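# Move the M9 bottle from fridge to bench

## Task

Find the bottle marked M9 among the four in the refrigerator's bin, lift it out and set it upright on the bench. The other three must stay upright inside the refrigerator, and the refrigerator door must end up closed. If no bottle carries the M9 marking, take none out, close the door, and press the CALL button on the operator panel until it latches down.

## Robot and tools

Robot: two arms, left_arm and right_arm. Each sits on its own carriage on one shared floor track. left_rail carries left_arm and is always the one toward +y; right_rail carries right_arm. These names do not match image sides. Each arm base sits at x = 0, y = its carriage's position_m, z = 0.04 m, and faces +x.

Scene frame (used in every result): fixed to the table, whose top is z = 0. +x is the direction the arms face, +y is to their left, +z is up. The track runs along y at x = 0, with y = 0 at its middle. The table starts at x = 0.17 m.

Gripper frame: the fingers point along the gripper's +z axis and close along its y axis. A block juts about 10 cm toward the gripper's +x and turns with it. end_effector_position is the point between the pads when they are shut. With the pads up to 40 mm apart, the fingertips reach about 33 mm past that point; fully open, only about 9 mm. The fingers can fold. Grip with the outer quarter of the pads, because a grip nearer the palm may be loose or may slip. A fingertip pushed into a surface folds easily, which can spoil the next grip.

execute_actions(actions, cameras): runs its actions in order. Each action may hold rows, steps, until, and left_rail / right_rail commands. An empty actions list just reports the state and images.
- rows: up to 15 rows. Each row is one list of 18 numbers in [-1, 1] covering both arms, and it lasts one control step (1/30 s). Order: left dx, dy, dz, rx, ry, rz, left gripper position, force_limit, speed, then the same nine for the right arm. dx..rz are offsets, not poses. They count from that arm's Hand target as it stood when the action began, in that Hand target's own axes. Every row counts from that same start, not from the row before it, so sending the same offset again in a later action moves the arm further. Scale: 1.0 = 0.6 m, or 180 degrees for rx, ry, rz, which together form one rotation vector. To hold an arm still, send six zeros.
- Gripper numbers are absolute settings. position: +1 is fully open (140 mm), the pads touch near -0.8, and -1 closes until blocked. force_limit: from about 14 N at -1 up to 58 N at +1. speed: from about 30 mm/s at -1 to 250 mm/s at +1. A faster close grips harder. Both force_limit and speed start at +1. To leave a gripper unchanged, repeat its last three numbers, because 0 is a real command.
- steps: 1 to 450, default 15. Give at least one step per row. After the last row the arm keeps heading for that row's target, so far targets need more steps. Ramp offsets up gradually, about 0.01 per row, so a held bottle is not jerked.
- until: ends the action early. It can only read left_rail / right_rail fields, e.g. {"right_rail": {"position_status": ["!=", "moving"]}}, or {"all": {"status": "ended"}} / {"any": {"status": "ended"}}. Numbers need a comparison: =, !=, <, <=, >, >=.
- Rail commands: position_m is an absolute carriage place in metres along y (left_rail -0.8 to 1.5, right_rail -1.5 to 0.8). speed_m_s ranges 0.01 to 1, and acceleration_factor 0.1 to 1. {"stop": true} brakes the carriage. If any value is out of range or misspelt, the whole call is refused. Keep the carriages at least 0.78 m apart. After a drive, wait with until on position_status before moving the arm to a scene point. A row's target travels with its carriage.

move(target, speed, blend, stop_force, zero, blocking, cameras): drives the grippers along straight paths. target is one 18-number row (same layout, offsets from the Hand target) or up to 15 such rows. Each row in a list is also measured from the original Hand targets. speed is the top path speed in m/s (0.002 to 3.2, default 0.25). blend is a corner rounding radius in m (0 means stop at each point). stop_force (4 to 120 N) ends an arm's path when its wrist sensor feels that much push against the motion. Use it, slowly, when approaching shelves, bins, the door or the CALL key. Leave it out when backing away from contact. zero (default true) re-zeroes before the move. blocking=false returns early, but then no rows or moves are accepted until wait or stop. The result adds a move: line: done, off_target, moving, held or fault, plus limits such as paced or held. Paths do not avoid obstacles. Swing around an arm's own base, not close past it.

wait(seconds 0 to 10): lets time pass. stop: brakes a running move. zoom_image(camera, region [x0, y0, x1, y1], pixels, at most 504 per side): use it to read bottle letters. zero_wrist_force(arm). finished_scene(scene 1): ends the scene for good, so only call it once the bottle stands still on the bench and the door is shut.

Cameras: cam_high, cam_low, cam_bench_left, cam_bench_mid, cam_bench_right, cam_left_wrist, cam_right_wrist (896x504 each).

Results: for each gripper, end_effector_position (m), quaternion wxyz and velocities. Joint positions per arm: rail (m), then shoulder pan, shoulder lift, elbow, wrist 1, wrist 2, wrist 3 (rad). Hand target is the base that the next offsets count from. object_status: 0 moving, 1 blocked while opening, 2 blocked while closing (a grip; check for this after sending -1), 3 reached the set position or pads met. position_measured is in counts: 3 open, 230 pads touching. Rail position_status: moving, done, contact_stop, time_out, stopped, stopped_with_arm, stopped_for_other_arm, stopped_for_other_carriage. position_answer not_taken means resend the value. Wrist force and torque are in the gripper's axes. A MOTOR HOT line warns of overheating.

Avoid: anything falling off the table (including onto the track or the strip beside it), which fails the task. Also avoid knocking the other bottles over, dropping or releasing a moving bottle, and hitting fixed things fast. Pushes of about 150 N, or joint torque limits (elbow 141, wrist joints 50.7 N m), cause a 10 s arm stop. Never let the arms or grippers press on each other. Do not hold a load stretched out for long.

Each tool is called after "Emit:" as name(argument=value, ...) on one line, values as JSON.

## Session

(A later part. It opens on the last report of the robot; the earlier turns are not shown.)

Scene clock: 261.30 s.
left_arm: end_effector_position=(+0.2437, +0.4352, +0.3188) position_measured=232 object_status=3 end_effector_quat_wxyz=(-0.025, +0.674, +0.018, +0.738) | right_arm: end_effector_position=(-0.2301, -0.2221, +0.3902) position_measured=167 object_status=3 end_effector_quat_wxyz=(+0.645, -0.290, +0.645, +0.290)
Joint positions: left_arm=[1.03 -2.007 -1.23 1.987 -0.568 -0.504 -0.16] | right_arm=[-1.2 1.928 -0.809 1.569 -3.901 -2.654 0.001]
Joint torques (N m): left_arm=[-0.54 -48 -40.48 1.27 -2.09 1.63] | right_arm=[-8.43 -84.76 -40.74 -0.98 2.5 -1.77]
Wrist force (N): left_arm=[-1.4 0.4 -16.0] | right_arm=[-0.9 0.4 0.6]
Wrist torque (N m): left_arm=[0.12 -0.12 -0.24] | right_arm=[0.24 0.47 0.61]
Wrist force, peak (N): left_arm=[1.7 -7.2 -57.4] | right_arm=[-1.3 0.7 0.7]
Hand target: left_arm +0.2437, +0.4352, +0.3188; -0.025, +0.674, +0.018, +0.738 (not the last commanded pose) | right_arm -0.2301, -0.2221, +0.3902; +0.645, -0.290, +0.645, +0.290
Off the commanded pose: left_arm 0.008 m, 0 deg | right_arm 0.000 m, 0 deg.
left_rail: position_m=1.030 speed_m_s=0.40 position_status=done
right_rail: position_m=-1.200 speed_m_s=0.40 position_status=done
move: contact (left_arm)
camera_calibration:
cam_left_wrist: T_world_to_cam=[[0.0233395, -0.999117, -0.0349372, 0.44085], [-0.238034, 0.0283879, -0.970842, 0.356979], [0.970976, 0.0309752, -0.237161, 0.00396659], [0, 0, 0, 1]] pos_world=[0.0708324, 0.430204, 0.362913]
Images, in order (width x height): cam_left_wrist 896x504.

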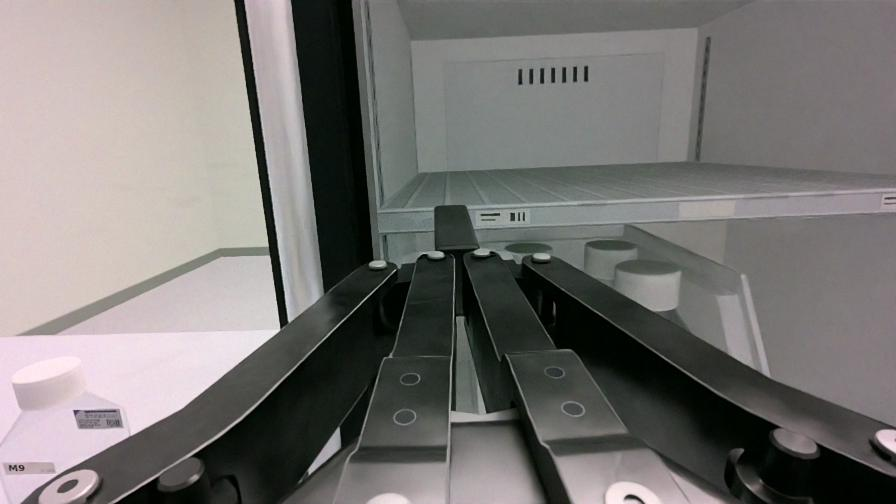

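Emit:
move(target=[0,0,-0.2,0,0,0,-1,0,-1,0,0,0,0,0,0,-0.3,0,-0.5], speed=0.12, cameras=["cam_left_wrist","cam_right_wrist","cam_bench_left"])

Emit:
zoom_image(camera="cam_left_wrist", region=[270, 100, 700, 400])

Emit:
zoom_image(camera="cam_right_wrist", region=[200, 0, 580, 250])

Scene clock: 265.40 s.
left_arm: end_effector_position=(+0.1245, +0.4280, +0.3078) position_measured=232 object_status=3 end_effector_quat_wxyz=(-0.025, +0.674, +0.018, +0.738) | right_arm: end_effector_position=(-0.2301, -0.2221, +0.3902) position_measured=167 object_status=3 end_effector_quat_wxyz=(+0.645, -0.290, +0.645, +0.290)
Joint positions: left_arm=[1.03 -2.17 -1.176 1.929 -0.605 -0.665 -0.11] | right_arm=[-1.2 1.928 -0.809 1.569 -3.901 -2.654 0.001]
Joint torques (N m): left_arm=[-8.44 -52.77 -42.9 0.65 -2.09 1.8] | right_arm=[-8.88 -84.62 -40.94 -1.22 2.49 -2.11]
Wrist force (N): left_arm=[-2.5 -0.5 -2.1] | right_arm=[-1.1 0.6 0.6]
Wrist torque (N m): left_arm=[0.02 -0.03 -0.40] | right_arm=[0.28 0.50 0.61]
Wrist force, peak (N): left_arm=[-1.9 -1.2 -16.4] | right_arm=[-1.4 0.8 0.5]
Hand target: left_arm +0.1244, +0.4279, +0.3078; -0.025, +0.674, +0.018, +0.738 | right_arm -0.2301, -0.2221, +0.3902; +0.645, -0.290, +0.645, +0.290
Off the commanded pose: left_arm 0.000 m, 0 deg | right_arm 0.000 m, 0 deg.
left_rail: position_m=1.030 speed_m_s=0.40 position_status=done
right_rail: position_m=-1.200 speed_m_s=0.40 position_status=done
move: done
camera_calibration:
cam_left_wrist: T_world_to_cam=[[0.0233395, -0.999117, -0.0349372, 0.436058], [-0.238034, 0.0283879, -0.970842, 0.318228], [0.970976, 0.0309752, -0.237161, 0.117345], [0, 0, 0, 1]] pos_world=[-0.0483676, 0.423004, 0.352013]
cam_right_wrist: T_world_to_cam=[[-0.710224, 0.703969, 0.00310845, 0.00792094], [-0.228733, -0.234937, 0.944715, -0.47253], [0.66578, 0.670248, 0.327879, 0.354517], [0, 0, 0, 1]] pos_world=[-0.338488, -0.354205, 0.330143]
Images, in order (width x height): cam_bench_left 896x504, cam_left_wrist 896x504, cam_right_wrist 896x504.

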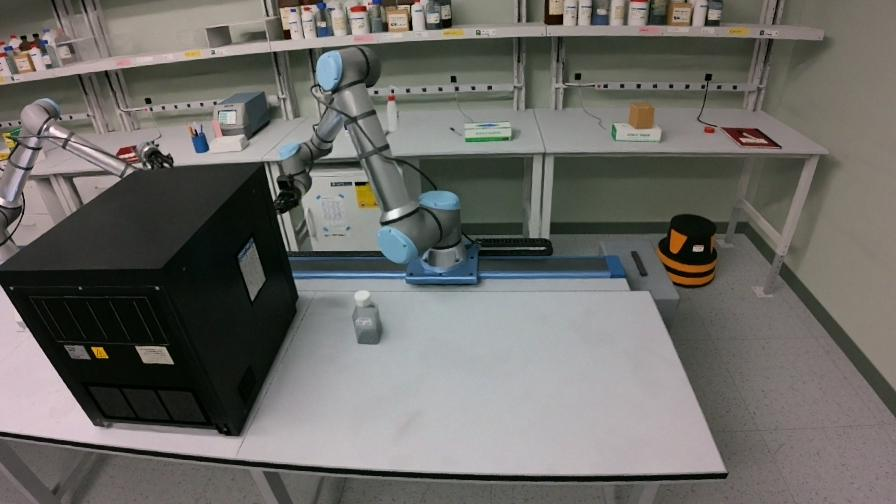

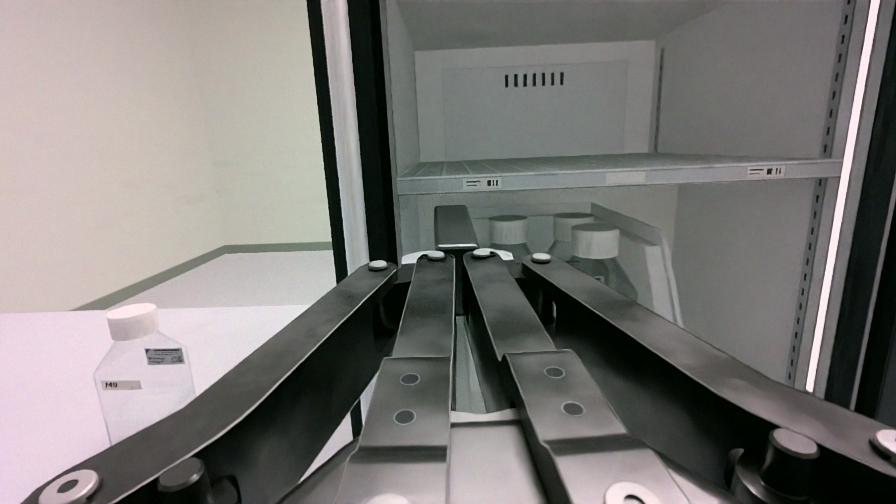

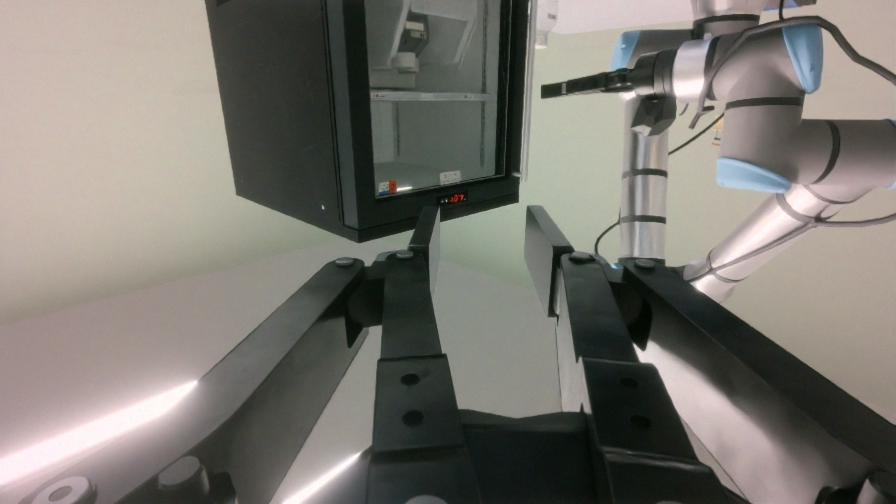

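Scaled by 1.172 from the camera's 896x504 image, which has a finer 1280x720 frame.

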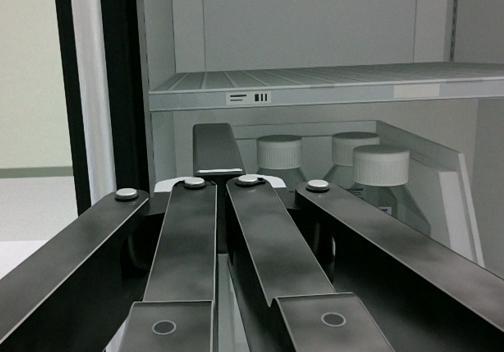

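Scaled by 1.326 from the camera's 896x504 image, which has a finer 1280x720 frame.

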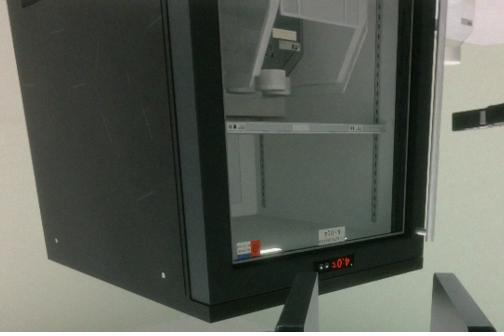

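Door shut, three bottles standing inside, M9 standing on the bench, both arms clear.

Emit:
finished_scene()

The scene is finished: the task was done.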